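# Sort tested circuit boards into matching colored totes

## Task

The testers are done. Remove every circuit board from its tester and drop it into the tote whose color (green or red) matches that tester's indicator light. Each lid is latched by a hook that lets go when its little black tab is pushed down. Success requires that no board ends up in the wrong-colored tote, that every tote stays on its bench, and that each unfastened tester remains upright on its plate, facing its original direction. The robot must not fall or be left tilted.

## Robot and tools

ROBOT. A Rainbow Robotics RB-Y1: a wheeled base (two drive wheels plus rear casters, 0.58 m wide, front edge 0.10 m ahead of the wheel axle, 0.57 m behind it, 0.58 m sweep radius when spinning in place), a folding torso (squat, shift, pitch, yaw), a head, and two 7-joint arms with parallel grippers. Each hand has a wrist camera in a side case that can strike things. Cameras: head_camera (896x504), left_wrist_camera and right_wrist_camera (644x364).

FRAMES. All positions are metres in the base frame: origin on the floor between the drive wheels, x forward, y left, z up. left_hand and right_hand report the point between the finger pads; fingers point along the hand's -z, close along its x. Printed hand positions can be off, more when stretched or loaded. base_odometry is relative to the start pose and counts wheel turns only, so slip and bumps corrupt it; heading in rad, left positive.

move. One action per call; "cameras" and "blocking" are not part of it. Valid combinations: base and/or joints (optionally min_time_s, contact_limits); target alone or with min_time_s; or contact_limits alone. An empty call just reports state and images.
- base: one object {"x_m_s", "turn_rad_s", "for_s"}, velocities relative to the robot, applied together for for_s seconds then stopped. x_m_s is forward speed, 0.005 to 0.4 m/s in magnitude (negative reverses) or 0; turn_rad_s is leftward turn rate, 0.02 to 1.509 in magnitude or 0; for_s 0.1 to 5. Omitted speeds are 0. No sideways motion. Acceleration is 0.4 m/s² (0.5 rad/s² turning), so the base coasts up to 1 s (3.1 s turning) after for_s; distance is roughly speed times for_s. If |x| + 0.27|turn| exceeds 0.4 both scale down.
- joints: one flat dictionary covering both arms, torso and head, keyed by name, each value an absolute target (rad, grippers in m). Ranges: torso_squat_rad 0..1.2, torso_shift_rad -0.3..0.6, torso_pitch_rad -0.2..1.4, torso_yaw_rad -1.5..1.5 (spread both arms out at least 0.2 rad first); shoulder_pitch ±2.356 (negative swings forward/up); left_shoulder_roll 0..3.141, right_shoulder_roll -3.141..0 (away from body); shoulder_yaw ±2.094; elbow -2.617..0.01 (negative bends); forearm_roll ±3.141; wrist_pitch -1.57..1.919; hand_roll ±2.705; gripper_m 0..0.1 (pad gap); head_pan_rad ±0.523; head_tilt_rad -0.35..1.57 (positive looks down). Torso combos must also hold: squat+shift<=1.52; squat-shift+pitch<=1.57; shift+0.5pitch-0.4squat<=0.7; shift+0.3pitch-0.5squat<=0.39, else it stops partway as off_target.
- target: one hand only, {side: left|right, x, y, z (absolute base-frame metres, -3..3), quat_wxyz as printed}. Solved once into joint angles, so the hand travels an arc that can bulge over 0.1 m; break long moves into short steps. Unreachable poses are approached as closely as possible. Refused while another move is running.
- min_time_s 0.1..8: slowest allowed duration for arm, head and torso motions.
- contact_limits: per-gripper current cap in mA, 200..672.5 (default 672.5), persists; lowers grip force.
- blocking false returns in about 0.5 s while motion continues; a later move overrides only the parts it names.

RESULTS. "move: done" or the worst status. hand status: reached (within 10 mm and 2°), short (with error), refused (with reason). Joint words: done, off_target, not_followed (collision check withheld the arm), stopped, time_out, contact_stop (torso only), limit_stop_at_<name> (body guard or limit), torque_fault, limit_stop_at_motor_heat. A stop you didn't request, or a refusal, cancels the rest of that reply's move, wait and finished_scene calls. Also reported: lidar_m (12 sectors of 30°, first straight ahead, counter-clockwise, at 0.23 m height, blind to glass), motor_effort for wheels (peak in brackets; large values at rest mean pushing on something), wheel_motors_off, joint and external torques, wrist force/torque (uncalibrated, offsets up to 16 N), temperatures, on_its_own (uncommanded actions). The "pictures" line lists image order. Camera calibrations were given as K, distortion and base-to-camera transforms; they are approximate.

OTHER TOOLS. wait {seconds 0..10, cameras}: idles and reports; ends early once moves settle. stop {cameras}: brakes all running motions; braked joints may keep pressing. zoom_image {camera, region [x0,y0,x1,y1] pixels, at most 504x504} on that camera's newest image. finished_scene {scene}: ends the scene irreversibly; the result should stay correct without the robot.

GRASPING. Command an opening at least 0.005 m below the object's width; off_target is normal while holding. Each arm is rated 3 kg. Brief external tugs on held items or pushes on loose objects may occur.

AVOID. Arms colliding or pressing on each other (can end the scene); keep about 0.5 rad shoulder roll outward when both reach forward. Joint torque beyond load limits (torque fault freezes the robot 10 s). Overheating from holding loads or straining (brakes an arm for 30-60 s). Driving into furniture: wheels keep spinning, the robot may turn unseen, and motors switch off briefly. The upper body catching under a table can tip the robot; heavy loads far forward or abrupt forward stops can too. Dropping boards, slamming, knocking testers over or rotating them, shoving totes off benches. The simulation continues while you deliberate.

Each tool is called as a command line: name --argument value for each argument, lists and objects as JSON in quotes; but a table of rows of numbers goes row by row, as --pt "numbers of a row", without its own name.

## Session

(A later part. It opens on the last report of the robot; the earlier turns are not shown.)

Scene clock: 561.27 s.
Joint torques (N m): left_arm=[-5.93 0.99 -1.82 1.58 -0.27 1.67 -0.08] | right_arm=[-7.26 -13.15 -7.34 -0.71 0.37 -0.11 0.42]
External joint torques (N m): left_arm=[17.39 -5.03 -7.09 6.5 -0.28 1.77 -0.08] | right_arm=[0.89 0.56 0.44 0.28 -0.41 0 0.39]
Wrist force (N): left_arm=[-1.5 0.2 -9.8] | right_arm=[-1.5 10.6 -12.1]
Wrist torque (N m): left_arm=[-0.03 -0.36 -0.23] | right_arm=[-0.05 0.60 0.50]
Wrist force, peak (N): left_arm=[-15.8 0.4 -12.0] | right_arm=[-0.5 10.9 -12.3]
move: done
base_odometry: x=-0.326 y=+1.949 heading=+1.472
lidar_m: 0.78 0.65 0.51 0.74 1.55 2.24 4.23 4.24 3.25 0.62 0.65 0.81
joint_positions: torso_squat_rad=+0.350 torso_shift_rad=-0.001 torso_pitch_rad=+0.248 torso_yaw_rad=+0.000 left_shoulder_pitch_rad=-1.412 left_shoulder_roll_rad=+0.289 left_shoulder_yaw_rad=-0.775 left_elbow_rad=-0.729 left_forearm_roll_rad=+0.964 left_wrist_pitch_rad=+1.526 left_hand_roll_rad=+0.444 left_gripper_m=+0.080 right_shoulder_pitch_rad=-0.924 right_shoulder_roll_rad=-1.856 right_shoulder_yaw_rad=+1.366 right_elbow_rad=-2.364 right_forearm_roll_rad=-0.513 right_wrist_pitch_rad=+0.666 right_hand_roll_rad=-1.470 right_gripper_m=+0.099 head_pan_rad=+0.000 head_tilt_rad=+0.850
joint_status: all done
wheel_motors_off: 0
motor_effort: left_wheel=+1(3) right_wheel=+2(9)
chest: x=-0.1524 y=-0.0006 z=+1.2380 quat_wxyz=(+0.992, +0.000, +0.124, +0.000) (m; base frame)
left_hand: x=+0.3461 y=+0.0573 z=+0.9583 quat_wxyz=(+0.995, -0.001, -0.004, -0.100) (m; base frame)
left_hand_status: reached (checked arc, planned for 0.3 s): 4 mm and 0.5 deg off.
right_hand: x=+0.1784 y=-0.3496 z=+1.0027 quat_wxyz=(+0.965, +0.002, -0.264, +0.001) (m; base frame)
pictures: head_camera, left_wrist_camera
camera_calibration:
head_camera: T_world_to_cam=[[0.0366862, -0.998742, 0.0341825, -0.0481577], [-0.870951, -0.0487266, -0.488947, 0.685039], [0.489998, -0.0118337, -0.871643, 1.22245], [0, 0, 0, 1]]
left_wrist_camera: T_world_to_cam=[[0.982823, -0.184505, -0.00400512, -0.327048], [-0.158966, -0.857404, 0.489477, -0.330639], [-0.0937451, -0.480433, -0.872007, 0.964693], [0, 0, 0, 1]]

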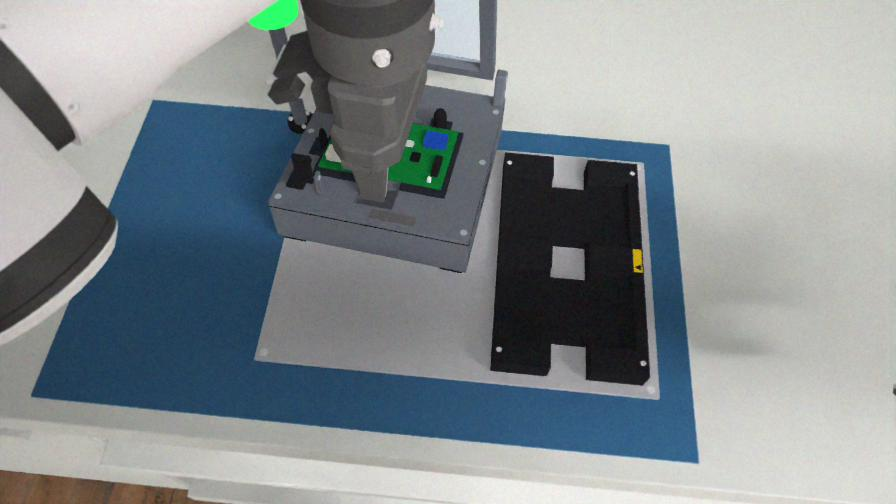

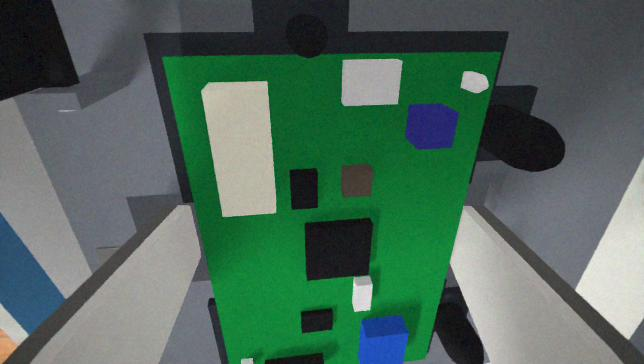

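move --target '{"side":"left","x":0.345,"y":0.058,"z":0.962,"quat_wxyz":[0.995,0,0,-0.1]}' --cameras '["left_wrist_camera","head_camera"]'

zoom_image --camera "head_camera" --region '[260, 40, 520, 290]'

Scene clock: 567.80 s.
Joint torques (N m): left_arm=[-14.21 5.4 1.82 -0.56 -0.79 0.19 0.09] | right_arm=[-7.14 -13.05 -7.61 -0.77 0.31 -0.06 0.4]
External joint torques (N m): left_arm=[9.16 -0.69 -3.48 4.35 -0.81 0.28 0.09] | right_arm=[1 0.66 0.17 0.23 -0.46 0.05 0.37]
Wrist force (N): left_arm=[-9.7 -0.4 -11.1] | right_arm=[-0.9 10.9 -12.2]
Wrist torque (N m): left_arm=[0.00 -0.73 -0.23] | right_arm=[-0.09 0.66 0.51]
Wrist force, peak (N): left_arm=[-24.1 -9.6 -14.3] | right_arm=[-0.2 10.8 -12.6]
move: done
base_odometry: x=-0.326 y=+1.949 heading=+1.472
lidar_m: 0.79 0.66 0.50 0.75 1.55 2.24 4.23 4.24 3.25 0.63 0.65 0.81
joint_positions: torso_squat_rad=+0.350 torso_shift_rad=+0.000 torso_pitch_rad=+0.249 torso_yaw_rad=+0.000 left_shoulder_pitch_rad=-1.420 left_shoulder_roll_rad=+0.292 left_shoulder_yaw_rad=-0.771 left_elbow_rad=-0.732 left_forearm_roll_rad=+0.969 left_wrist_pitch_rad=+1.541 left_hand_roll_rad=+0.445 left_gripper_m=+0.080 right_shoulder_pitch_rad=-0.924 right_shoulder_roll_rad=-1.856 right_shoulder_yaw_rad=+1.366 right_elbow_rad=-2.364 right_forearm_roll_rad=-0.513 right_wrist_pitch_rad=+0.666 right_hand_roll_rad=-1.470 right_gripper_m=+0.099 head_pan_rad=+0.000 head_tilt_rad=+0.850
joint_status: all done
wheel_motors_off: 0
motor_effort: left_wheel=-2(2) right_wheel=+3(6)
chest: x=-0.1521 y=-0.0007 z=+1.2379 quat_wxyz=(+0.992, +0.000, +0.124, +0.000) (m; base frame)
left_hand: x=+0.3458 y=+0.0572 z=+0.9629 quat_wxyz=(+0.995, -0.001, -0.001, -0.101) (m; base frame)
left_hand_status: reached (checked arc, planned for 0.1 s): 1 mm and 0.1 deg off.
right_hand: x=+0.1785 y=-0.3496 z=+1.0025 quat_wxyz=(+0.965, +0.002, -0.263, +0.001) (m; base frame)
pictures: head_camera, left_wrist_camera
camera_calibration:
head_camera: T_world_to_cam=[[0.0366514, -0.998745, 0.0341286, -0.0481302], [-0.871226, -0.0486633, -0.488464, 0.68464], [0.489512, -0.0118308, -0.871916, 1.22255], [0, 0, 0, 1]]
left_wrist_camera: T_world_to_cam=[[0.982699, -0.184917, -0.0104317, -0.320568], [-0.15624, -0.857917, 0.489457, -0.333921], [-0.0994582, -0.479359, -0.871965, 0.970453], [0, 0, 0, 1]]

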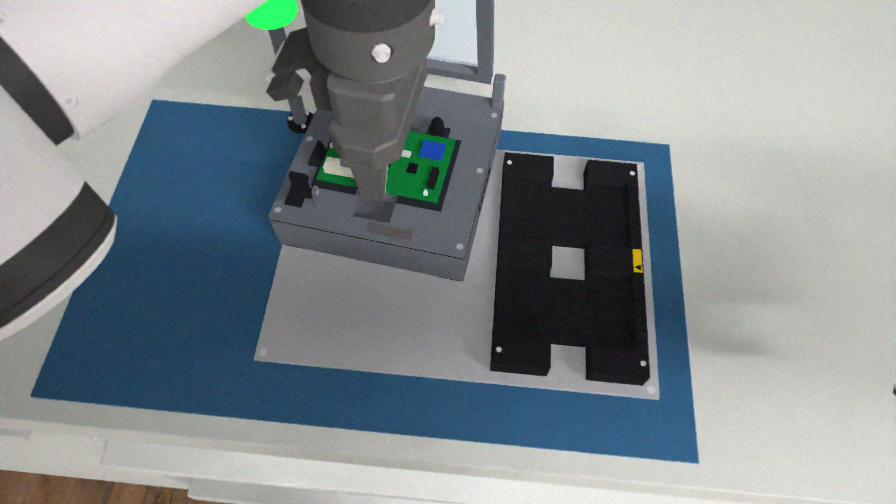

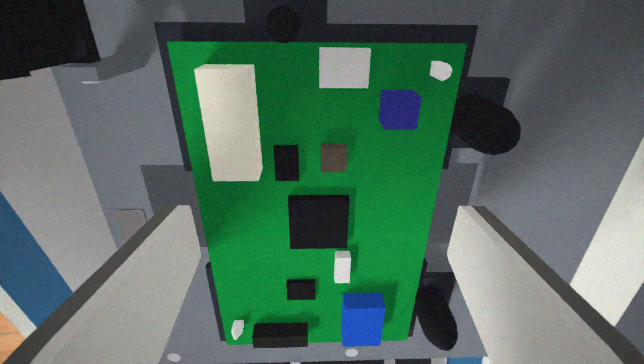

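Scaled by 1.938 from the camera's 896x504 image, which has a finer 1280x720 frame.

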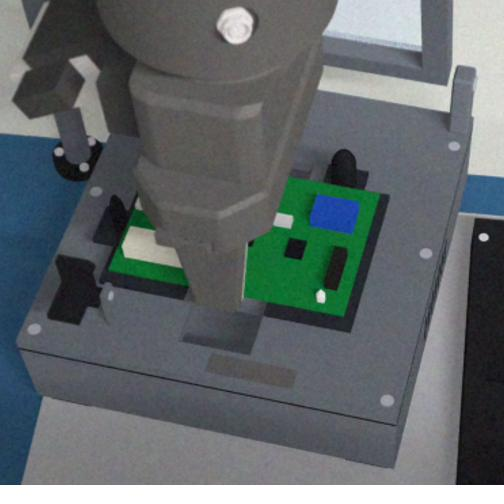

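move --joints '{"left_gripper_m":0.06}' --contact_limits '{"left_gripper_m":350}' --cameras '["left_wrist_camera","head_camera"]'

Scene clock: 572.70 s.
Joint torques (N m): left_arm=[-14.12 5.39 1.59 -0.67 -0.78 0.14 0.11] | right_arm=[-7.26 -13 -7.33 -0.75 0.44 -0.17 0.48]
External joint torques (N m): left_arm=[9.24 -0.7 -3.7 4.24 -0.79 0.22 0.11] | right_arm=[0.89 0.71 0.45 0.25 -0.33 -0.06 0.45]
Wrist force (N): left_arm=[-8.0 -0.4 -11.4] | right_arm=[-1.3 10.6 -11.9]
Wrist torque (N m): left_arm=[0.00 -0.63 -0.25] | right_arm=[-0.05 0.61 0.50]
Wrist force, peak (N): left_arm=[-9.3 -0.6 -11.4] | right_arm=[-1.5 10.9 -12.3]
move: done
base_odometry: x=-0.326 y=+1.949 heading=+1.472
lidar_m: 0.79 0.66 0.51 0.75 1.55 2.23 4.23 4.24 3.24 0.62 0.65 0.81
joint_positions: torso_squat_rad=+0.350 torso_shift_rad=+0.000 torso_pitch_rad=+0.249 torso_yaw_rad=+0.000 left_shoulder_pitch_rad=-1.420 left_shoulder_roll_rad=+0.292 left_shoulder_yaw_rad=-0.771 left_elbow_rad=-0.732 left_forearm_roll_rad=+0.969 left_wrist_pitch_rad=+1.541 left_hand_roll_rad=+0.445 left_gripper_m=+0.060 right_shoulder_pitch_rad=-0.924 right_shoulder_roll_rad=-1.856 right_shoulder_yaw_rad=+1.366 right_elbow_rad=-2.364 right_forearm_roll_rad=-0.513 right_wrist_pitch_rad=+0.666 right_hand_roll_rad=-1.470 right_gripper_m=+0.099 head_pan_rad=+0.000 head_tilt_rad=+0.850
joint_status: all done
wheel_motors_off: 0
motor_effort: left_wheel=-1(2) right_wheel=+3(5)
contact_limits: left_gripper_m 350 mA
chest: x=-0.1521 y=-0.0007 z=+1.2379 quat_wxyz=(+0.992, +0.000, +0.124, +0.000) (m; base frame)
left_hand: x=+0.3458 y=+0.0572 z=+0.9629 quat_wxyz=(+0.995, -0.001, -0.001, -0.101) (m; base frame)
right_hand: x=+0.1785 y=-0.3496 z=+1.0025 quat_wxyz=(+0.965, +0.002, -0.263, +0.001) (m; base frame)
pictures: head_camera, left_wrist_camera
camera_calibration:
head_camera: T_world_to_cam=[[0.0366518, -0.998745, 0.034129, -0.0481302], [-0.871226, -0.0486639, -0.488464, 0.68464], [0.489512, -0.0118309, -0.871916, 1.22255], [0, 0, 0, 1]]
left_wrist_camera: T_world_to_cam=[[0.982699, -0.184917, -0.0104316, -0.320568], [-0.156241, -0.857916, 0.489457, -0.333921], [-0.0994583, -0.479359, -0.871965, 0.970453], [0, 0, 0, 1]]

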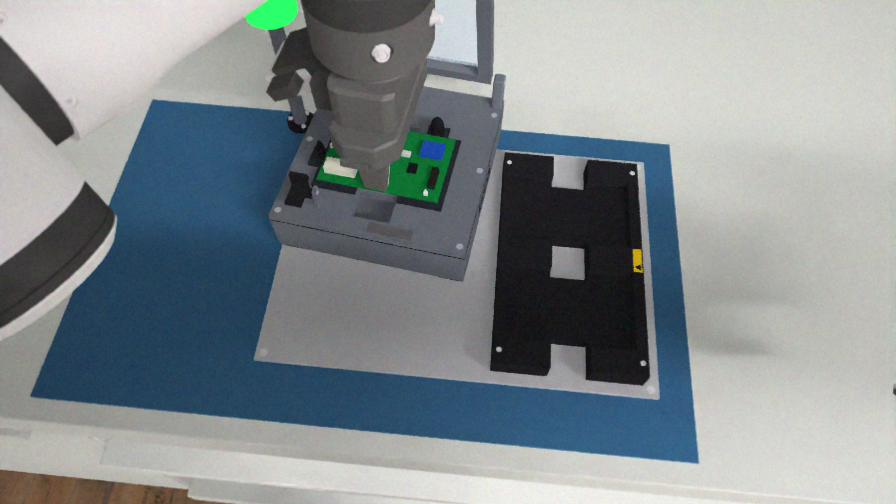

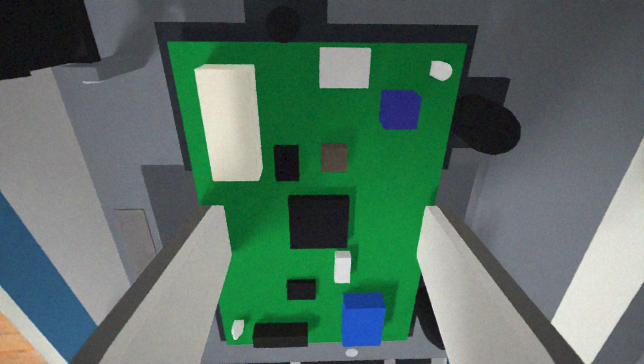

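move --target '{"side":"left","x":0.341,"y":0.058,"z":0.985,"quat_wxyz":[0.995,0,0,-0.1]}' --cameras '[]'

move --joints '{"left_gripper_m":0.084}' --cameras '[]'

move --target '{"side":"left","x":0.341,"y":0.058,"z":0.963,"quat_wxyz":[0.995,0,0,-0.1]}' --cameras '["left_wrist_camera"]'

zoom_image --camera "left_wrist_camera" --region '[100, 100, 540, 340]'

Scene clock: 584.37 s.
Wrist force, peak (N): left_arm=[-1.1 -2.4 -26.3] | right_arm=[-1.2 11.0 -12.3]
move: done
joint_status: all done
wheel_motors_off: 0
motor_effort: left_wheel=-2(3) right_wheel=+3(5)
contact_limits: left_gripper_m 350 mA
left_hand_status: reached (checked arc, planned for 0.4 s): 1 mm and 0.1 deg off.
pictures: none

Scene clock: 585.10 s.
Wrist force, peak (N): left_arm=[-1.8 0.0 -10.2] | right_arm=[-1.1 10.7 -12.4]
move: done
joint_status: all done
wheel_motors_off: 0
motor_effort: left_wheel=-2(3) right_wheel=+3(4)
contact_limits: left_gripper_m 350 mA
pictures: none

Scene clock: 585.83 s.
Joint torques (N m): left_arm=[-20.92 5.14 4.47 -3.61 0.28 0.06 -0.04] | right_arm=[-7.12 -13.25 -7.42 -0.87 0.39 -0.17 0.3]
External joint torques (N m): left_arm=[2.22 -0.82 -1.24 1.33 0.26 0.15 -0.04] | right_arm=[1.01 0.47 0.36 0.13 -0.38 -0.07 0.27]
Wrist force (N): left_arm=[-1.9 0.0 -9.9] | right_arm=[-1.2 10.4 -12.1]
Wrist torque (N m): left_arm=[-0.01 -0.42 -0.20] | right_arm=[-0.02 0.63 0.48]
Wrist force, peak (N): left_arm=[-2.2 0.7 -10.7] | right_arm=[-1.1 10.9 -12.5]
move: done
base_odometry: x=-0.326 y=+1.949 heading=+1.472
lidar_m: 0.79 0.66 0.51 0.75 1.55 2.23 4.23 4.23 3.25 0.63 0.65 0.81
joint_positions: torso_squat_rad=+0.350 torso_shift_rad=+0.000 torso_pitch_rad=+0.250 torso_yaw_rad=+0.000 left_shoulder_pitch_rad=-1.395 left_shoulder_roll_rad=+0.314 left_shoulder_yaw_rad=-0.774 left_elbow_rad=-0.804 left_forearm_roll_rad=+0.967 left_wrist_pitch_rad=+1.562 left_hand_roll_rad=+0.479 left_gripper_m=+0.084 right_shoulder_pitch_rad=-0.924 right_shoulder_roll_rad=-1.856 right_shoulder_yaw_rad=+1.366 right_elbow_rad=-2.364 right_forearm_roll_rad=-0.513 right_wrist_pitch_rad=+0.666 right_hand_roll_rad=-1.470 right_gripper_m=+0.099 head_pan_rad=+0.000 head_tilt_rad=+0.850
joint_status: all done
wheel_motors_off: 0
motor_effort: left_wheel=-1(3) right_wheel=+3(5)
contact_limits: left_gripper_m 350 mA
chest: x=-0.1516 y=-0.0007 z=+1.2379 quat_wxyz=(+0.992, +0.000, +0.125, +0.000) (m; base frame)
left_hand: x=+0.3411 y=+0.0580 z=+0.9633 quat_wxyz=(+0.995, +0.000, -0.001, -0.100) (m; base frame)
left_hand_status: reached (checked arc, planned for 0.3 s): 0 mm and 0.1 deg off.
right_hand: x=+0.1788 y=-0.3496 z=+1.0021 quat_wxyz=(+0.965, +0.002, -0.263, +0.001) (m; base frame)
pictures: left_wrist_camera
camera_calibration:
left_wrist_camera: T_world_to_cam=[[0.982906, -0.183762, -0.0113125, -0.315037], [-0.154903, -0.858625, 0.48864, -0.333839], [-0.0995064, -0.478534, -0.872412, 0.971143], [0, 0, 0, 1]]

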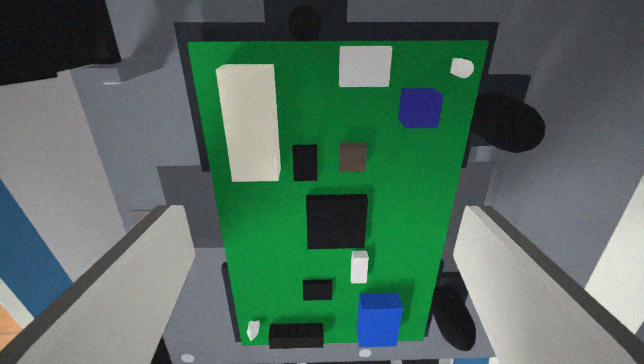

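Scaled by 1.145 from the camera's 644x364 image, which has a finer 920x520 frame.

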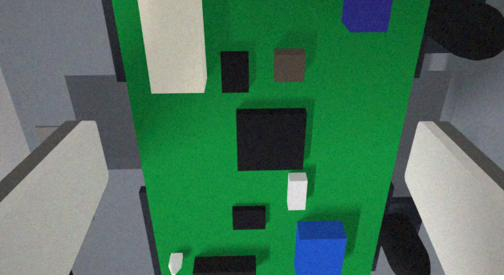

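move --target '{"side":"left","x":0.343,"y":0.059,"z":0.955,"quat_wxyz":[0.995,0,0,-0.1]}' --cameras '["left_wrist_camera"]'

move --target '{"side":"left","x":0.343,"y":0.059,"z":0.948,"quat_wxyz":[0.995,0,0,-0.1]}' --cameras '["left_wrist_camera","head_camera"]'

Scene clock: 592.03 s.
Wrist force, peak (N): left_arm=[-1.5 -0.1 -10.5] | right_arm=[-1.1 11.0 -12.2]
move: done
joint_status: all done
wheel_motors_off: 0
motor_effort: left_wheel=-2(2) right_wheel=+3(5)
contact_limits: left_gripper_m 350 mA
left_hand_status: reached (checked arc, planned for 0.2 s): 0 mm and 0.1 deg off.
pictures: left_wrist_camera
camera_calibration:
left_wrist_camera: T_world_to_cam=[[0.982916, -0.183744, -0.0107151, -0.317125], [-0.155206, -0.858736, 0.488347, -0.328213], [-0.0989322, -0.478341, -0.872584, 0.964903], [0, 0, 0, 1]]

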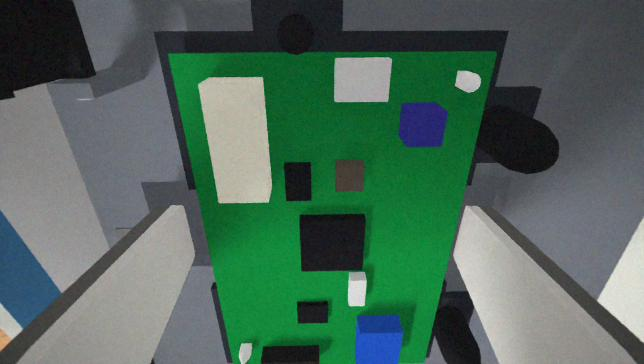

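Scene clock: 592.60 s.
Joint torques (N m): left_arm=[-21.87 5.01 4.27 -3.83 0.2 -0.34 -0.06] | right_arm=[-7.2 -13.25 -7.23 -0.87 0.51 -0.17 0.38]
External joint torques (N m): left_arm=[1.29 -0.86 -0.99 1.11 0.18 -0.26 -0.06] | right_arm=[0.94 0.47 0.55 0.14 -0.26 -0.06 0.35]
Wrist force (N): left_arm=[-1.5 0.2 -9.9] | right_arm=[-1.0 10.9 -12.1]
Wrist torque (N m): left_arm=[-0.03 -0.37 -0.21] | right_arm=[-0.09 0.63 0.50]
Wrist force, peak (N): left_arm=[-2.2 -0.4 -10.7] | right_arm=[-1.0 10.9 -12.2]
move: done
base_odometry: x=-0.326 y=+1.949 heading=+1.472
lidar_m: 0.79 0.66 0.50 0.75 1.56 2.24 4.23 4.24 3.23 0.63 0.65 0.81
joint_positions: torso_squat_rad=+0.350 torso_shift_rad=+0.000 torso_pitch_rad=+0.250 torso_yaw_rad=+0.000 left_shoulder_pitch_rad=-1.393 left_shoulder_roll_rad=+0.288 left_shoulder_yaw_rad=-0.781 left_elbow_rad=-0.733 left_forearm_roll_rad=+0.959 left_wrist_pitch_rad=+1.515 left_hand_roll_rad=+0.446 left_gripper_m=+0.084 right_shoulder_pitch_rad=-0.924 right_shoulder_roll_rad=-1.856 right_shoulder_yaw_rad=+1.366 right_elbow_rad=-2.364 right_forearm_roll_rad=-0.513 right_wrist_pitch_rad=+0.666 right_hand_roll_rad=-1.470 right_gripper_m=+0.099 head_pan_rad=+0.000 head_tilt_rad=+0.850
joint_status: all done
wheel_motors_off: 0
motor_effort: left_wheel=-1(4) right_wheel=+3(5)
contact_limits: left_gripper_m 350 mA
chest: x=-0.1515 y=-0.0007 z=+1.2379 quat_wxyz=(+0.992, +0.000, +0.125, +0.000) (m; base frame)
left_hand: x=+0.3428 y=+0.0592 z=+0.9483 quat_wxyz=(+0.995, +0.000, -0.001, -0.100) (m; base frame)
left_hand_status: reached (checked arc, planned for 0.2 s): 0 mm and 0.1 deg off.
right_hand: x=+0.1788 y=-0.3496 z=+1.0021 quat_wxyz=(+0.965, +0.002, -0.263, +0.001) (m; base frame)
pictures: head_camera, left_wrist_camera
camera_calibration:
head_camera: T_world_to_cam=[[0.0366525, -0.998748, 0.0340505, -0.0480936], [-0.871706, -0.0486145, -0.487611, 0.683965], [0.488656, -0.0118099, -0.872397, 1.2227], [0, 0, 0, 1]]
left_wrist_camera: T_world_to_cam=[[0.982911, -0.18373, -0.0114079, -0.31662], [-0.154853, -0.85875, 0.488435, -0.325005], [-0.0995368, -0.478322, -0.872526, 0.958826], [0, 0, 0, 1]]

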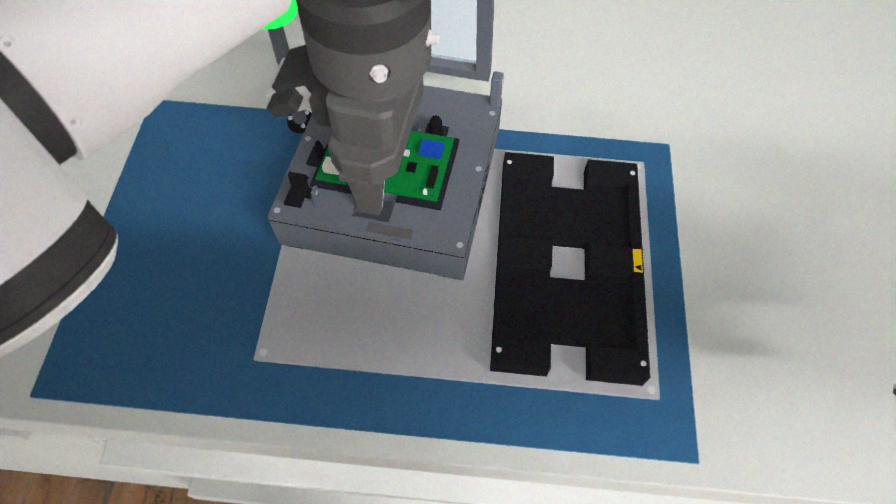

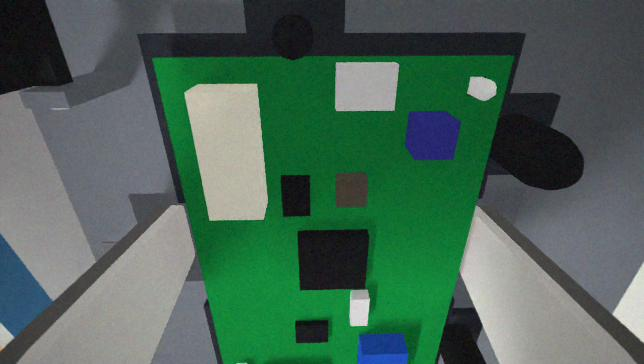

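move --target '{"side":"left","x":0.343,"y":0.060,"z":0.942,"quat_wxyz":[0.995,0,0,-0.1]}' --cameras '[]'

move --joints '{"left_gripper_m":0.055}' --cameras '["left_wrist_camera","head_camera"]'

Scene clock: 597.57 s.
Wrist force, peak (N): left_arm=[-2.2 0.1 -10.8] | right_arm=[-1.3 10.9 -12.2]
move: done
joint_status: all done
wheel_motors_off: 0
motor_effort: left_wheel=-2(3) right_wheel=+3(5)
contact_limits: left_gripper_m 350 mA
left_hand_status: reached (checked arc, planned for 0.2 s): 0 mm and 0.0 deg off.
pictures: none

Scene clock: 598.37 s.
Joint torques (N m): left_arm=[-20.19 5.24 4.37 -3.88 0.87 1.67 -0.07] | right_arm=[-7.22 -13.1 -7.34 -0.76 0.39 -0.24 0.4]
External joint torques (N m): left_arm=[2.95 -0.59 -0.74 1.05 0.85 1.75 -0.07] | right_arm=[0.91 0.62 0.43 0.25 -0.38 -0.13 0.37]
Wrist force (N): left_arm=[6.4 -0.5 -9.8] | right_arm=[-0.8 10.8 -12.2]
Wrist torque (N m): left_arm=[-0.02 -0.45 -0.22] | right_arm=[-0.07 0.67 0.49]
Wrist force, peak (N): left_arm=[13.4 0.4 -13.4] | right_arm=[-0.9 10.7 -12.6]
move: off_target
base_odometry: x=-0.326 y=+1.949 heading=+1.472
lidar_m: 0.79 0.66 0.50 0.75 1.55 2.23 4.24 4.24 3.25 0.62 0.65 0.81
joint_positions: torso_squat_rad=+0.350 torso_shift_rad=+0.000 torso_pitch_rad=+0.250 torso_yaw_rad=+0.000 left_shoulder_pitch_rad=-1.390 left_shoulder_roll_rad=+0.280 left_shoulder_yaw_rad=-0.783 left_elbow_rad=-0.710 left_forearm_roll_rad=+0.956 left_wrist_pitch_rad=+1.497 left_hand_roll_rad=+0.434 left_gripper_m=+0.071 right_shoulder_pitch_rad=-0.924 right_shoulder_roll_rad=-1.856 right_shoulder_yaw_rad=+1.366 right_elbow_rad=-2.364 right_forearm_roll_rad=-0.513 right_wrist_pitch_rad=+0.666 right_hand_roll_rad=-1.470 right_gripper_m=+0.099 head_pan_rad=+0.000 head_tilt_rad=+0.850
joint_status: left_gripper_m off_target (ended at +0.071, target +0.055)
wheel_motors_off: 0
motor_effort: left_wheel=-2(4) right_wheel=+3(5)
contact_limits: left_gripper_m 350 mA
chest: x=-0.1514 y=-0.0007 z=+1.2379 quat_wxyz=(+0.992, +0.000, +0.125, +0.000) (m; base frame)
left_hand: x=+0.3432 y=+0.0600 z=+0.9423 quat_wxyz=(+0.995, +0.000, -0.001, -0.100) (m; base frame)
right_hand: x=+0.1789 y=-0.3496 z=+1.0020 quat_wxyz=(+0.965, +0.002, -0.263, +0.001) (m; base frame)
pictures: head_camera, left_wrist_camera
camera_calibration:
head_camera: T_world_to_cam=[[0.036632, -0.998748, 0.0340586, -0.0481048], [-0.871776, -0.0485989, -0.487489, 0.683893], [0.488534, -0.0118338, -0.872465, 1.22271], [0, 0, 0, 1]]
left_wrist_camera: T_world_to_cam=[[0.982873, -0.183961, -0.0108943, -0.317372], [-0.15529, -0.85862, 0.488525, -0.321316], [-0.0992235, -0.478467, -0.872482, 0.953948], [0, 0, 0, 1]]

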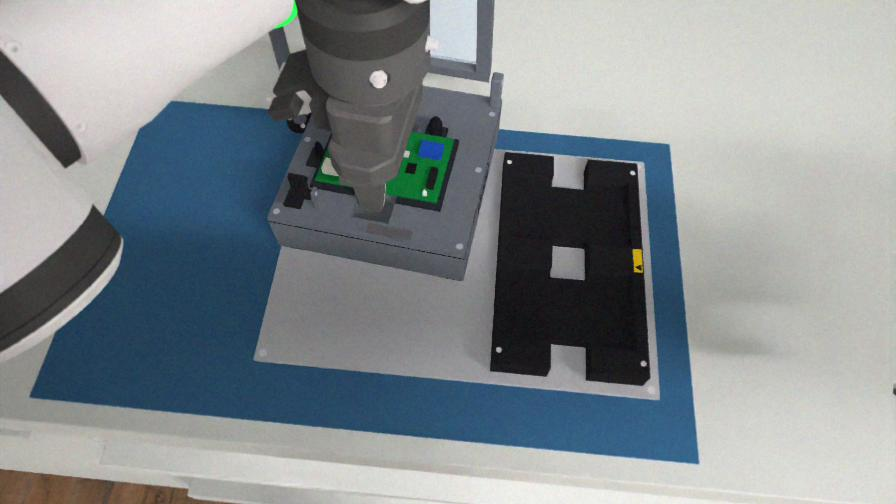

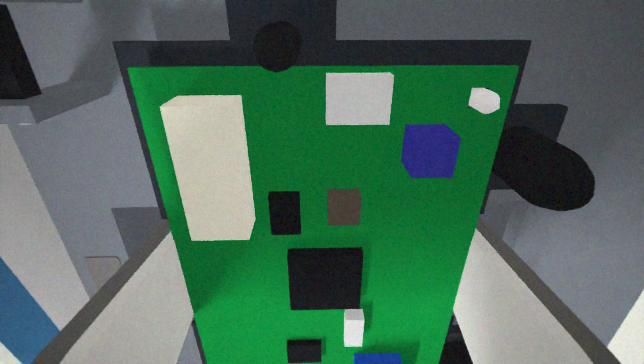

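move --contact_limits '{"left_gripper_m":550}' --cameras '[]'

move --target '{"side":"left","x":0.343,"y":0.060,"z":0.97,"quat_wxyz":[0.995,0,0,-0.1]}' --min_time_s 1.5 --cameras '["left_wrist_camera","head_camera"]'

Scene clock: 603.13 s.
Wrist force, peak (N): left_arm=[7.6 -0.3 -12.1] | right_arm=[-1.3 10.9 -12.3]
wheel_motors_off: 0
motor_effort: left_wheel=-1(3) right_wheel=+4(4)
contact_limits: left_gripper_m 550 mA
pictures: none

Scene clock: 604.97 s.
Joint torques (N m): left_arm=[-27.15 7.49 8.36 -6.77 0.65 0.43 0.43] | right_arm=[-7.21 -13.13 -7.3 -0.73 0.37 -0.1 0.44]
External joint torques (N m): left_arm=[-3.93 1.4 2.62 -1.86 0.63 0.5 0.43] | right_arm=[0.92 0.59 0.46 0.28 -0.4 0.01 0.41]
Wrist force (N): left_arm=[0.4 1.0 -20.7] | right_arm=[-1.2 10.8 -12.0]
Wrist torque (N m): left_arm=[-0.09 -0.19 -0.22] | right_arm=[-0.06 0.62 0.50]
Wrist force, peak (N): left_arm=[1.6 5.4 -20.7] | right_arm=[-1.2 10.8 -12.2]
move: done
base_odometry: x=-0.326 y=+1.949 heading=+1.472
lidar_m: 0.78 0.65 0.51 0.75 1.55 2.23 4.23 4.24 3.24 0.61 0.65 0.81
joint_positions: torso_squat_rad=+0.350 torso_shift_rad=+0.000 torso_pitch_rad=+0.250 torso_yaw_rad=+0.000 left_shoulder_pitch_rad=-1.405 left_shoulder_roll_rad=+0.322 left_shoulder_yaw_rad=-0.769 left_elbow_rad=-0.805 left_forearm_roll_rad=+0.973 left_wrist_pitch_rad=+1.576 left_hand_roll_rad=+0.475 left_gripper_m=+0.071 right_shoulder_pitch_rad=-0.924 right_shoulder_roll_rad=-1.856 right_shoulder_yaw_rad=+1.366 right_elbow_rad=-2.364 right_forearm_roll_rad=-0.513 right_wrist_pitch_rad=+0.666 right_hand_roll_rad=-1.470 right_gripper_m=+0.099 head_pan_rad=+0.000 head_tilt_rad=+0.850
joint_status: all done
wheel_motors_off: 0
motor_effort: left_wheel=-4(4) right_wheel=+3(5)
contact_limits: left_gripper_m 550 mA
chest: x=-0.1514 y=-0.0007 z=+1.2379 quat_wxyz=(+0.992, +0.000, +0.125, +0.000) (m; base frame)
left_hand: x=+0.3426 y=+0.0603 z=+0.9691 quat_wxyz=(+0.995, +0.000, +0.001, -0.100) (m; base frame)
left_hand_status: reached (checked arc, planned for 1.5 s): 1 mm and 0.1 deg off.
right_hand: x=+0.1790 y=-0.3496 z=+1.0020 quat_wxyz=(+0.965, +0.002, -0.263, +0.001) (m; base frame)
pictures: head_camera, left_wrist_camera
camera_calibration:
head_camera: T_world_to_cam=[[0.036709, -0.998745, 0.0340677, -0.0480783], [-0.871856, -0.0486685, -0.487338, 0.683757], [0.488385, -0.0118124, -0.872548, 1.22274], [0, 0, 0, 1]]
left_wrist_camera: T_world_to_cam=[[0.982881, -0.183647, -0.0148053, -0.312648], [-0.153219, -0.859359, 0.48788, -0.334195], [-0.102321, -0.477259, -0.872785, 0.9787], [0, 0, 0, 1]]

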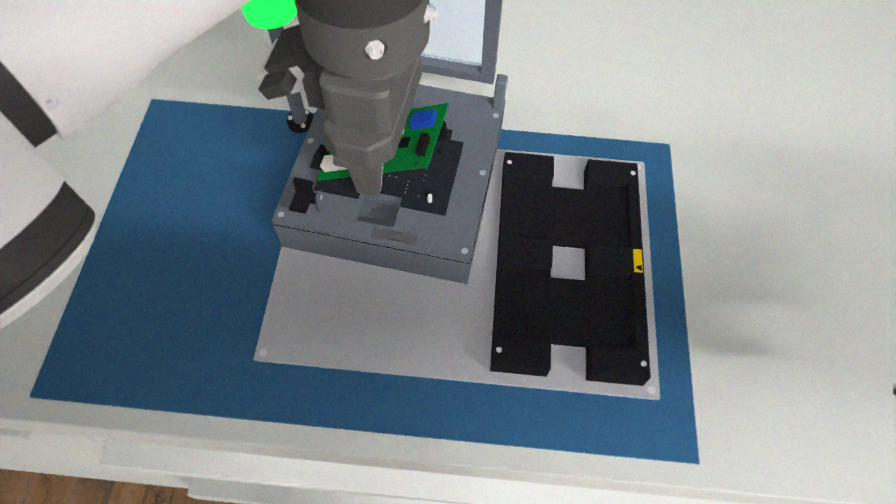

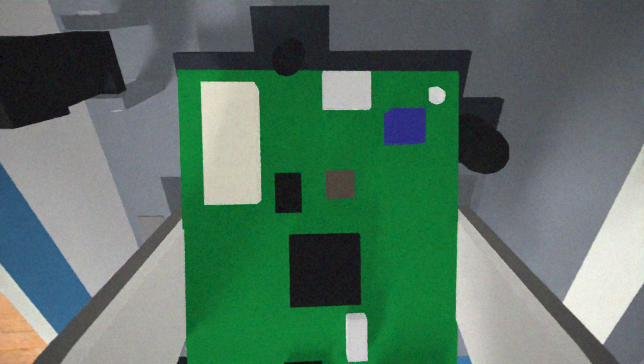

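move --target '{"side":"left","x":0.341,"y":0.050,"z":0.972,"quat_wxyz":[0.995,0,0,-0.1]}' --min_time_s 1 --cameras '["left_wrist_camera","head_camera"]'

zoom_image --camera "head_camera" --region '[260, 40, 520, 290]'

Scene clock: 616.53 s.
Joint torques (N m): left_arm=[-29.89 1.13 7.11 -7.43 1.28 -0.9 0.29] | right_arm=[-7.2 -13.26 -7.55 -0.86 0.39 -0.13 0.35]
External joint torques (N m): left_arm=[-6.68 -4.81 1.42 -2.5 1.26 -0.83 0.29] | right_arm=[0.93 0.46 0.22 0.14 -0.38 -0.02 0.32]
Wrist force (N): left_arm=[-1.9 7.8 -22.8] | right_arm=[-1.2 10.6 -12.0]
Wrist torque (N m): left_arm=[-0.02 -0.09 -0.04] | right_arm=[-0.04 0.63 0.49]
Wrist force, peak (N): left_arm=[0.1 4.7 -24.4] | right_arm=[-1.2 11.0 -12.2]
move: done
base_odometry: x=-0.326 y=+1.949 heading=+1.472
lidar_m: 0.79 0.66 0.50 0.75 1.55 2.24 4.23 4.24 3.24 0.62 0.65 0.81
joint_positions: torso_squat_rad=+0.350 torso_shift_rad=+0.000 torso_pitch_rad=+0.250 torso_yaw_rad=+0.000 left_shoulder_pitch_rad=-1.416 left_shoulder_roll_rad=+0.303 left_shoulder_yaw_rad=-0.771 left_elbow_rad=-0.798 left_forearm_roll_rad=+0.971 left_wrist_pitch_rad=+1.579 left_hand_roll_rad=+0.491 left_gripper_m=+0.071 right_shoulder_pitch_rad=-0.924 right_shoulder_roll_rad=-1.856 right_shoulder_yaw_rad=+1.366 right_elbow_rad=-2.364 right_forearm_roll_rad=-0.513 right_wrist_pitch_rad=+0.666 right_hand_roll_rad=-1.470 right_gripper_m=+0.099 head_pan_rad=+0.000 head_tilt_rad=+0.850
joint_status: all done
wheel_motors_off: 0
motor_effort: left_wheel=-3(5) right_wheel=+3(4)
contact_limits: left_gripper_m 550 mA
chest: x=-0.1513 y=-0.0007 z=+1.2379 quat_wxyz=(+0.992, +0.000, +0.125, +0.000) (m; base frame)
left_hand: x=+0.3407 y=+0.0514 z=+0.9710 quat_wxyz=(+0.995, +0.001, +0.001, -0.099) (m; base frame)
left_hand_status: reached (checked arc, planned for 1.0 s): 2 mm and 0.2 deg off.
right_hand: x=+0.1790 y=-0.3496 z=+1.0019 quat_wxyz=(+0.965, +0.002, -0.263, +0.001) (m; base frame)
pictures: head_camera, left_wrist_camera
camera_calibration:
head_camera: T_world_to_cam=[[0.0367377, -0.998744, 0.0340717, -0.0480703], [-0.871896, -0.0486945, -0.487265, 0.68369], [0.488312, -0.011806, -0.872589, 1.22276], [0, 0, 0, 1]]
left_wrist_camera: T_world_to_cam=[[0.983207, -0.181939, -0.0141918, -0.313187], [-0.152063, -0.859781, 0.487496, -0.343074], [-0.100897, -0.477152, -0.87301, 0.975652], [0, 0, 0, 1]]

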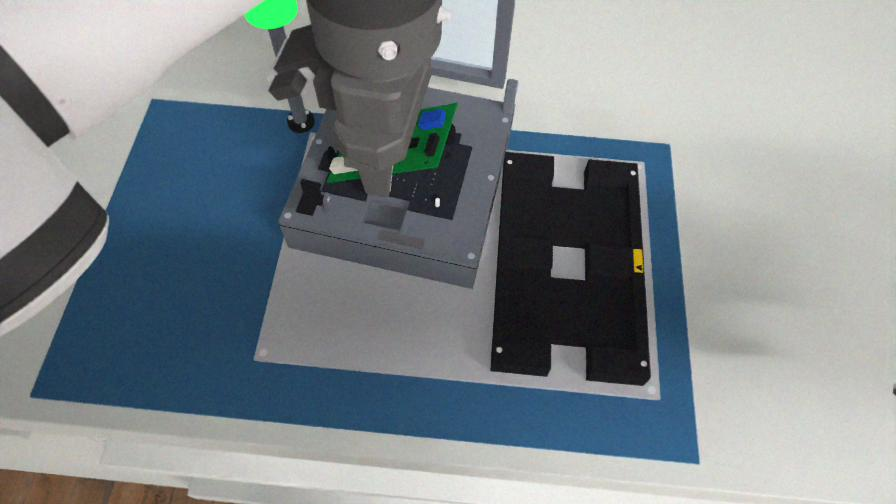

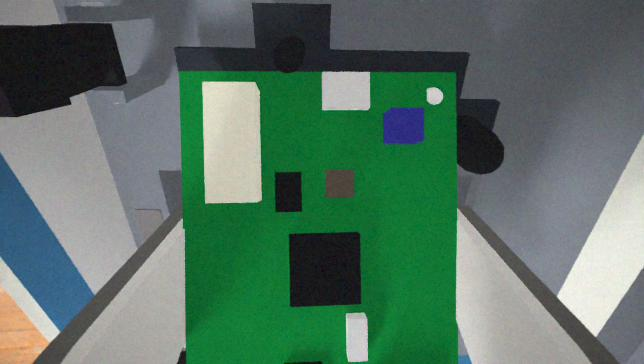

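Scaled by 1.938 from the camera's 896x504 image, which has a finer 1280x720 frame.

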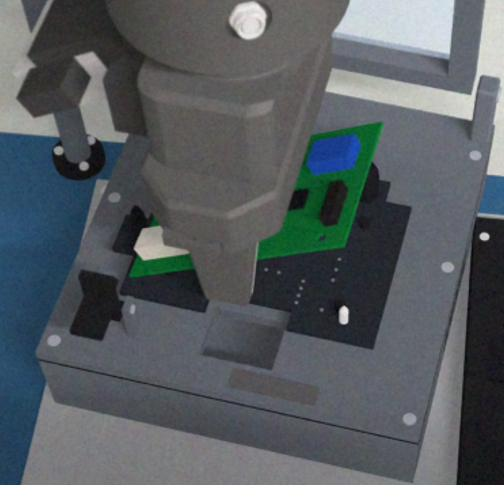

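zoom_image --camera "left_wrist_camera" --region '[150, 0, 550, 230]'

zoom_image --camera "head_camera" --region '[290, 100, 480, 240]'

Scaled by 1.260 from the camera's 644x364 image, which has a finer 920x520 frame.

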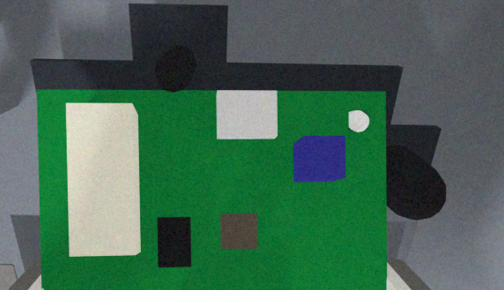

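Scaled by 2.653 from the camera's 896x504 image, which has a finer 1280x720 frame.

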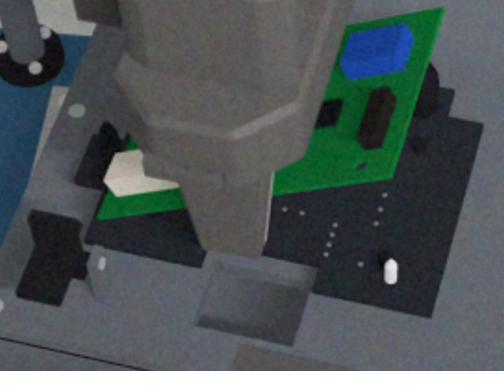

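move --target '{"side":"left","x":0.341,"y":0.0535,"z":0.944,"quat_wxyz":[0.995,0,0,-0.1]}' --min_time_s 1.5 --cameras '["left_wrist_camera","head_camera"]'

zoom_image --camera "head_camera" --region '[290, 100, 480, 240]'

Scene clock: 638.17 s.
Joint torques (N m): left_arm=[-16.8 9.34 1.28 -0.07 -2.48 -0.17 -0.55] | right_arm=[-7.26 -13.1 -7.4 -0.7 0.31 -0.09 0.35]
External joint torques (N m): left_arm=[6.3 3.63 -3.89 4.89 -2.5 -0.08 -0.55] | right_arm=[0.88 0.62 0.37 0.31 -0.46 0.01 0.32]
Wrist force (N): left_arm=[-6.7 -10.6 2.0] | right_arm=[-1.4 10.6 -12.1]
Wrist torque (N m): left_arm=[-0.19 -0.25 0.14] | right_arm=[-0.06 0.61 0.50]
Wrist force, peak (N): left_arm=[-1.7 8.0 -23.2] | right_arm=[-1.0 11.0 -12.3]
move: done
base_odometry: x=-0.326 y=+1.949 heading=+1.472
lidar_m: 0.79 0.65 0.51 0.75 1.55 2.24 4.23 4.24 3.24 0.62 0.65 0.81
joint_positions: torso_squat_rad=+0.350 torso_shift_rad=+0.000 torso_pitch_rad=+0.250 torso_yaw_rad=+0.000 left_shoulder_pitch_rad=-1.394 left_shoulder_roll_rad=+0.270 left_shoulder_yaw_rad=-0.784 left_elbow_rad=-0.722 left_forearm_roll_rad=+0.954 left_wrist_pitch_rad=+1.505 left_hand_roll_rad=+0.452 left_gripper_m=+0.071 right_shoulder_pitch_rad=-0.924 right_shoulder_roll_rad=-1.856 right_shoulder_yaw_rad=+1.366 right_elbow_rad=-2.364 right_forearm_roll_rad=-0.513 right_wrist_pitch_rad=+0.666 right_hand_roll_rad=-1.470 right_gripper_m=+0.099 head_pan_rad=+0.000 head_tilt_rad=+0.850
joint_status: all done
wheel_motors_off: 0
motor_effort: left_wheel=-3(4) right_wheel=+3(4)
contact_limits: left_gripper_m 550 mA
chest: x=-0.1517 y=-0.0008 z=+1.2379 quat_wxyz=(+0.992, +0.000, +0.124, +0.000) (m; base frame)
left_hand: x=+0.3408 y=+0.0520 z=+0.9452 quat_wxyz=(+0.995, -0.001, -0.002, -0.101) (m; base frame)
left_hand_status: reached (checked arc, planned for 1.5 s): 2 mm and 0.2 deg off.
right_hand: x=+0.1787 y=-0.3498 z=+1.0021 quat_wxyz=(+0.965, +0.002, -0.263, +0.001) (m; base frame)
pictures: head_camera, left_wrist_camera
camera_calibration:
head_camera: T_world_to_cam=[[0.0364744, -0.998756, 0.033988, -0.0481323], [-0.871608, -0.0484312, -0.487806, 0.684096], [0.488845, -0.0118318, -0.87229, 1.22268], [0, 0, 0, 1]]
left_wrist_camera: T_world_to_cam=[[0.982595, -0.185535, -0.00916075, -0.317905], [-0.157318, -0.857359, 0.490088, -0.330753], [-0.0987824, -0.480117, -0.871625, 0.951562], [0, 0, 0, 1]]

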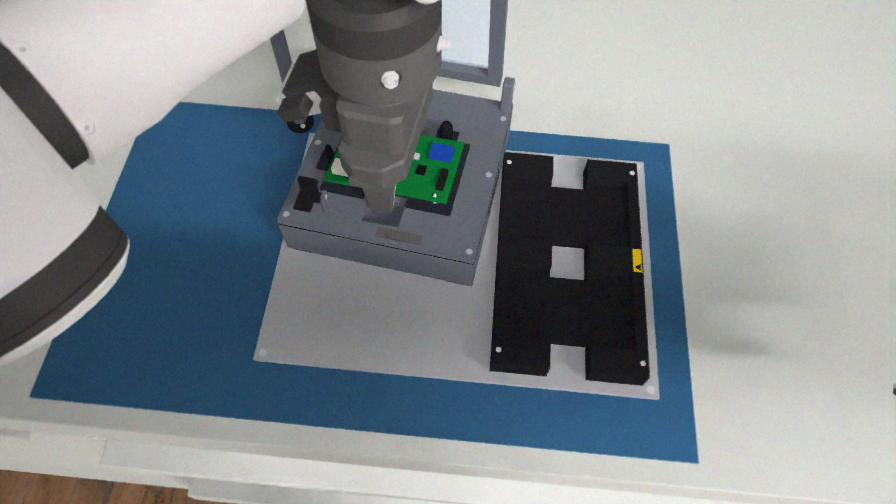

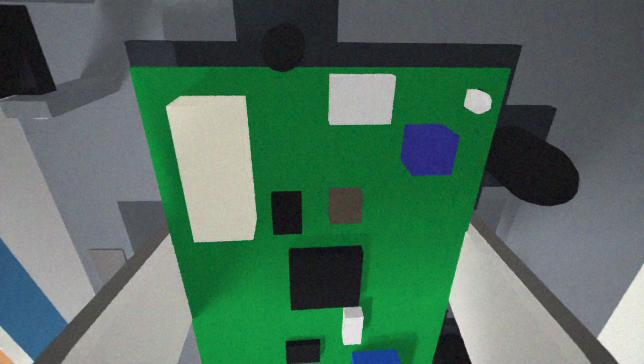

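Scaled by 2.653 from the camera's 896x504 image, which has a finer 1280x720 frame.

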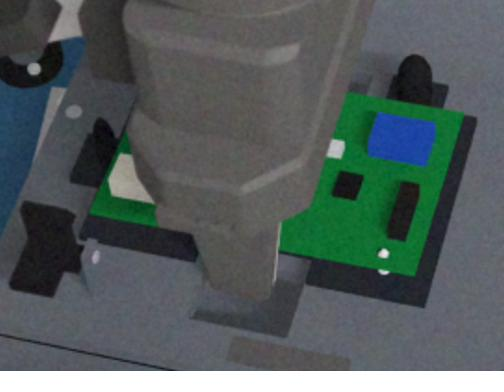

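move --joints '{"left_gripper_m":0.083}' --contact_limits '{"left_gripper_m":672}' --cameras '["left_wrist_camera"]'

Scene clock: 645.57 s.
Joint torques (N m): left_arm=[-20.34 7.64 3.57 -3.06 -0.3 0.02 -0.06] | right_arm=[-7.19 -13.08 -7.56 -0.78 0.38 -0.22 0.39]
External joint torques (N m): left_arm=[2.76 1.93 -1.6 1.89 -0.31 0.06 -0.06] | right_arm=[0.95 0.64 0.21 0.23 -0.39 -0.11 0.36]
Wrist force (N): left_arm=[-1.4 -3.2 -9.9] | right_arm=[-1.1 10.6 -11.9]
Wrist torque (N m): left_arm=[-0.11 -0.40 -0.38] | right_arm=[-0.08 0.62 0.50]
Wrist force, peak (N): left_arm=[-6.7 -10.2 1.7] | right_arm=[-1.0 11.2 -12.1]
move: done
base_odometry: x=-0.326 y=+1.949 heading=+1.472
lidar_m: 0.78 0.66 0.50 0.76 1.54 2.23 4.23 4.24 3.24 0.61 0.65 0.81
joint_positions: torso_squat_rad=+0.350 torso_shift_rad=+0.000 torso_pitch_rad=+0.250 torso_yaw_rad=+0.000 left_shoulder_pitch_rad=-1.393 left_shoulder_roll_rad=+0.271 left_shoulder_yaw_rad=-0.785 left_elbow_rad=-0.721 left_forearm_roll_rad=+0.954 left_wrist_pitch_rad=+1.505 left_hand_roll_rad=+0.452 left_gripper_m=+0.083 right_shoulder_pitch_rad=-0.924 right_shoulder_roll_rad=-1.856 right_shoulder_yaw_rad=+1.366 right_elbow_rad=-2.364 right_forearm_roll_rad=-0.513 right_wrist_pitch_rad=+0.666 right_hand_roll_rad=-1.470 right_gripper_m=+0.099 head_pan_rad=+0.000 head_tilt_rad=+0.850
joint_status: all done
wheel_motors_off: 0
motor_effort: left_wheel=-3(3) right_wheel=+4(5)
contact_limits: left_gripper_m 672 mA
chest: x=-0.1515 y=-0.0007 z=+1.2379 quat_wxyz=(+0.992, +0.000, +0.125, +0.000) (m; base frame)
left_hand: x=+0.3408 y=+0.0529 z=+0.9445 quat_wxyz=(+0.995, +0.000, -0.001, -0.100) (m; base frame)
right_hand: x=+0.1788 y=-0.3497 z=+1.0021 quat_wxyz=(+0.965, +0.002, -0.263, +0.001) (m; base frame)
pictures: left_wrist_camera
camera_calibration:
left_wrist_camera: T_world_to_cam=[[0.982768, -0.184556, -0.0102908, -0.316756], [-0.156044, -0.858208, 0.489009, -0.329042], [-0.099081, -0.478977, -0.872218, 0.95198], [0, 0, 0, 1]]

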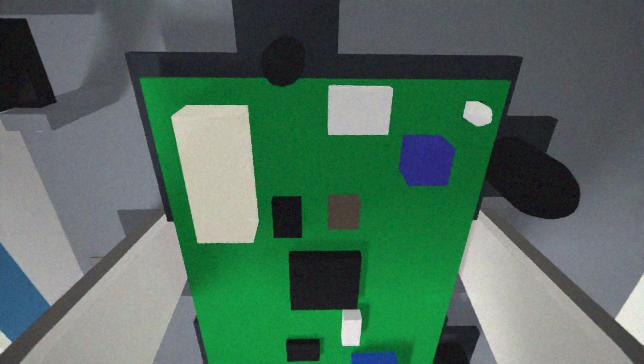

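move --target '{"side":"left","x":0.340,"y":0.056,"z":0.941,"quat_wxyz":[0.995,0,0,-0.1]}' --cameras '[]'

move --joints '{"left_gripper_m":0.05}' --cameras '["left_wrist_camera"]'

move --target '{"side":"left","x":0.340,"y":0.056,"z":0.952,"quat_wxyz":[0.9925,0.065,-0.0065,-0.1]}' --min_time_s 1 --cameras '["left_wrist_camera","head_camera"]'

zoom_image --camera "head_camera" --region '[290, 100, 480, 240]'

Scene clock: 659.07 s.
Wrist force, peak (N): left_arm=[-0.2 -15.4 -5.3] | right_arm=[-1.4 11.1 -12.5]
move: done
joint_status: all done
wheel_motors_off: 0
motor_effort: left_wheel=-3(4) right_wheel=+3(4)
contact_limits: left_gripper_m 672 mA
left_hand_status: reached (checked arc, planned for 0.1 s): 2 mm and 0.2 deg off.
pictures: none

Scene clock: 659.93 s.
Wrist force, peak (N): left_arm=[6.8 -10.6 -10.5] | right_arm=[-1.2 10.8 -12.3]
move: off_target
joint_status: left_gripper_m off_target (ended at +0.071, target +0.050)
wheel_motors_off: 0
motor_effort: left_wheel=-4(5) right_wheel=+3(4)
contact_limits: left_gripper_m 672 mA
pictures: left_wrist_camera
camera_calibration:
left_wrist_camera: T_world_to_cam=[[0.982495, -0.18596, -0.0110712, -0.314854], [-0.156786, -0.857528, 0.489962, -0.327005], [-0.100607, -0.47965, -0.871673, 0.950119], [0, 0, 0, 1]]

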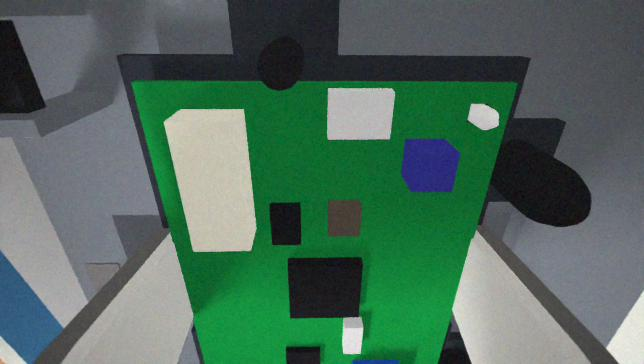

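Scene clock: 661.27 s.
Joint torques (N m): left_arm=[-22.21 3.86 3.53 -3.1 0.14 0.76 0.32] | right_arm=[-7.25 -12.99 -7.39 -0.79 0.34 -0.18 0.46]
External joint torques (N m): left_arm=[0.86 -1.74 -1.42 1.37 0.34 0.72 0.32] | right_arm=[0.88 0.73 0.38 0.22 -0.43 -0.07 0.43]
Wrist force (N): left_arm=[0.9 -0.7 -9.8] | right_arm=[-0.9 10.8 -11.8]
Wrist torque (N m): left_arm=[-0.01 -0.38 -0.07] | right_arm=[-0.08 0.65 0.49]
Wrist force, peak (N): left_arm=[-2.0 -4.9 -26.9] | right_arm=[-1.2 10.7 -12.3]
move: done
base_odometry: x=-0.326 y=+1.949 heading=+1.472
lidar_m: 0.78 0.66 0.50 0.75 1.55 2.23 4.22 4.24 3.25 0.62 0.65 0.81
joint_positions: torso_squat_rad=+0.350 torso_shift_rad=+0.000 torso_pitch_rad=+0.250 torso_yaw_rad=+0.000 left_shoulder_pitch_rad=-1.443 left_shoulder_roll_rad=+0.229 left_shoulder_yaw_rad=-0.849 left_elbow_rad=-0.692 left_forearm_roll_rad=+0.893 left_wrist_pitch_rad=+1.557 left_hand_roll_rad=+0.509 left_gripper_m=+0.071 right_shoulder_pitch_rad=-0.924 right_shoulder_roll_rad=-1.856 right_shoulder_yaw_rad=+1.366 right_elbow_rad=-2.364 right_forearm_roll_rad=-0.513 right_wrist_pitch_rad=+0.666 right_hand_roll_rad=-1.470 right_gripper_m=+0.099 head_pan_rad=+0.000 head_tilt_rad=+0.850
joint_status: all done
wheel_motors_off: 0
motor_effort: left_wheel=-5(5) right_wheel=+4(5)
contact_limits: left_gripper_m 672 mA
chest: x=-0.1514 y=-0.0007 z=+1.2379 quat_wxyz=(+0.992, +0.000, +0.125, +0.000) (m; base frame)
left_hand: x=+0.3401 y=+0.0563 z=+0.9520 quat_wxyz=(+0.993, +0.065, -0.007, -0.100) (m; base frame)
left_hand_status: reached (checked arc, planned for 1.0 s): 0 mm and 0.1 deg off.
right_hand: x=+0.1789 y=-0.3497 z=+1.0020 quat_wxyz=(+0.965, +0.002, -0.263, +0.001) (m; base frame)
pictures: head_camera, left_wrist_camera
camera_calibration:
head_camera: T_world_to_cam=[[0.0366227, -0.99875, 0.0340147, -0.0480827], [-0.871821, -0.0485682, -0.487411, 0.683806], [0.488454, -0.0118044, -0.87251, 1.22274], [0, 0, 0, 1]]
left_wrist_camera: T_world_to_cam=[[0.983153, -0.18253, -0.00963727, -0.316313], [-0.166, -0.913704, 0.37093, -0.210974], [-0.0765115, -0.363082, -0.928611, 0.99952], [0, 0, 0, 1]]

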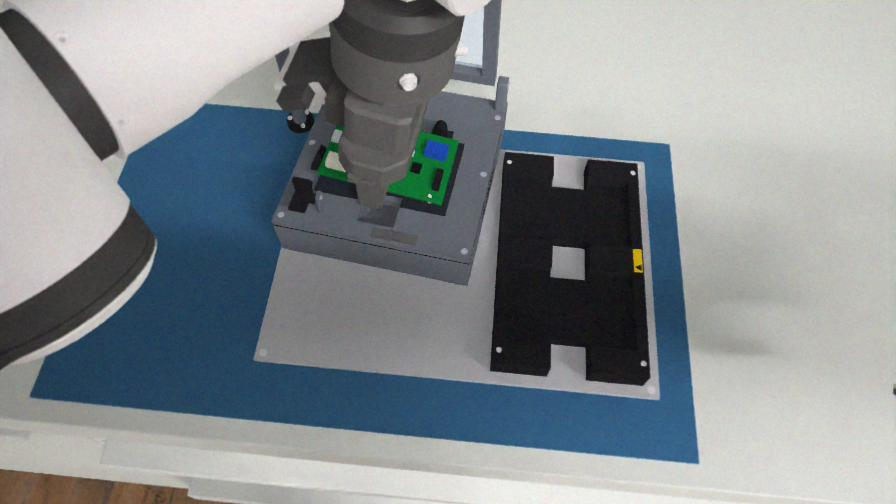

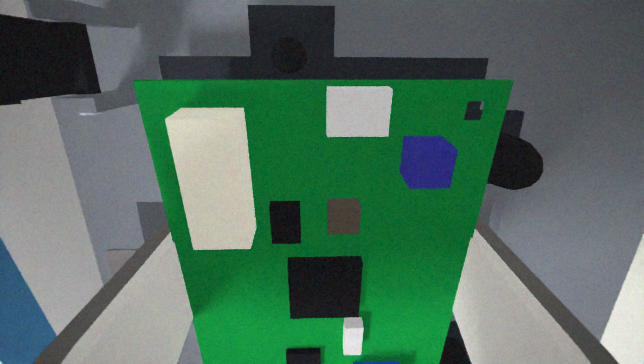

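Scaled by 2.653 from the camera's 896x504 image, which has a finer 1280x720 frame.

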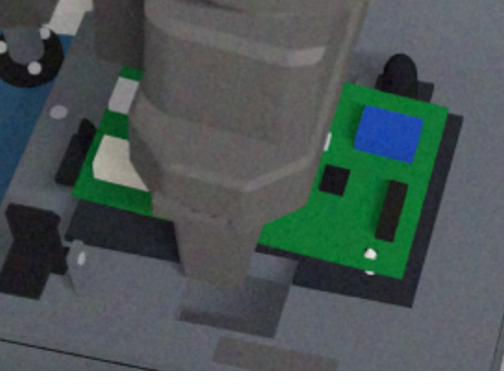

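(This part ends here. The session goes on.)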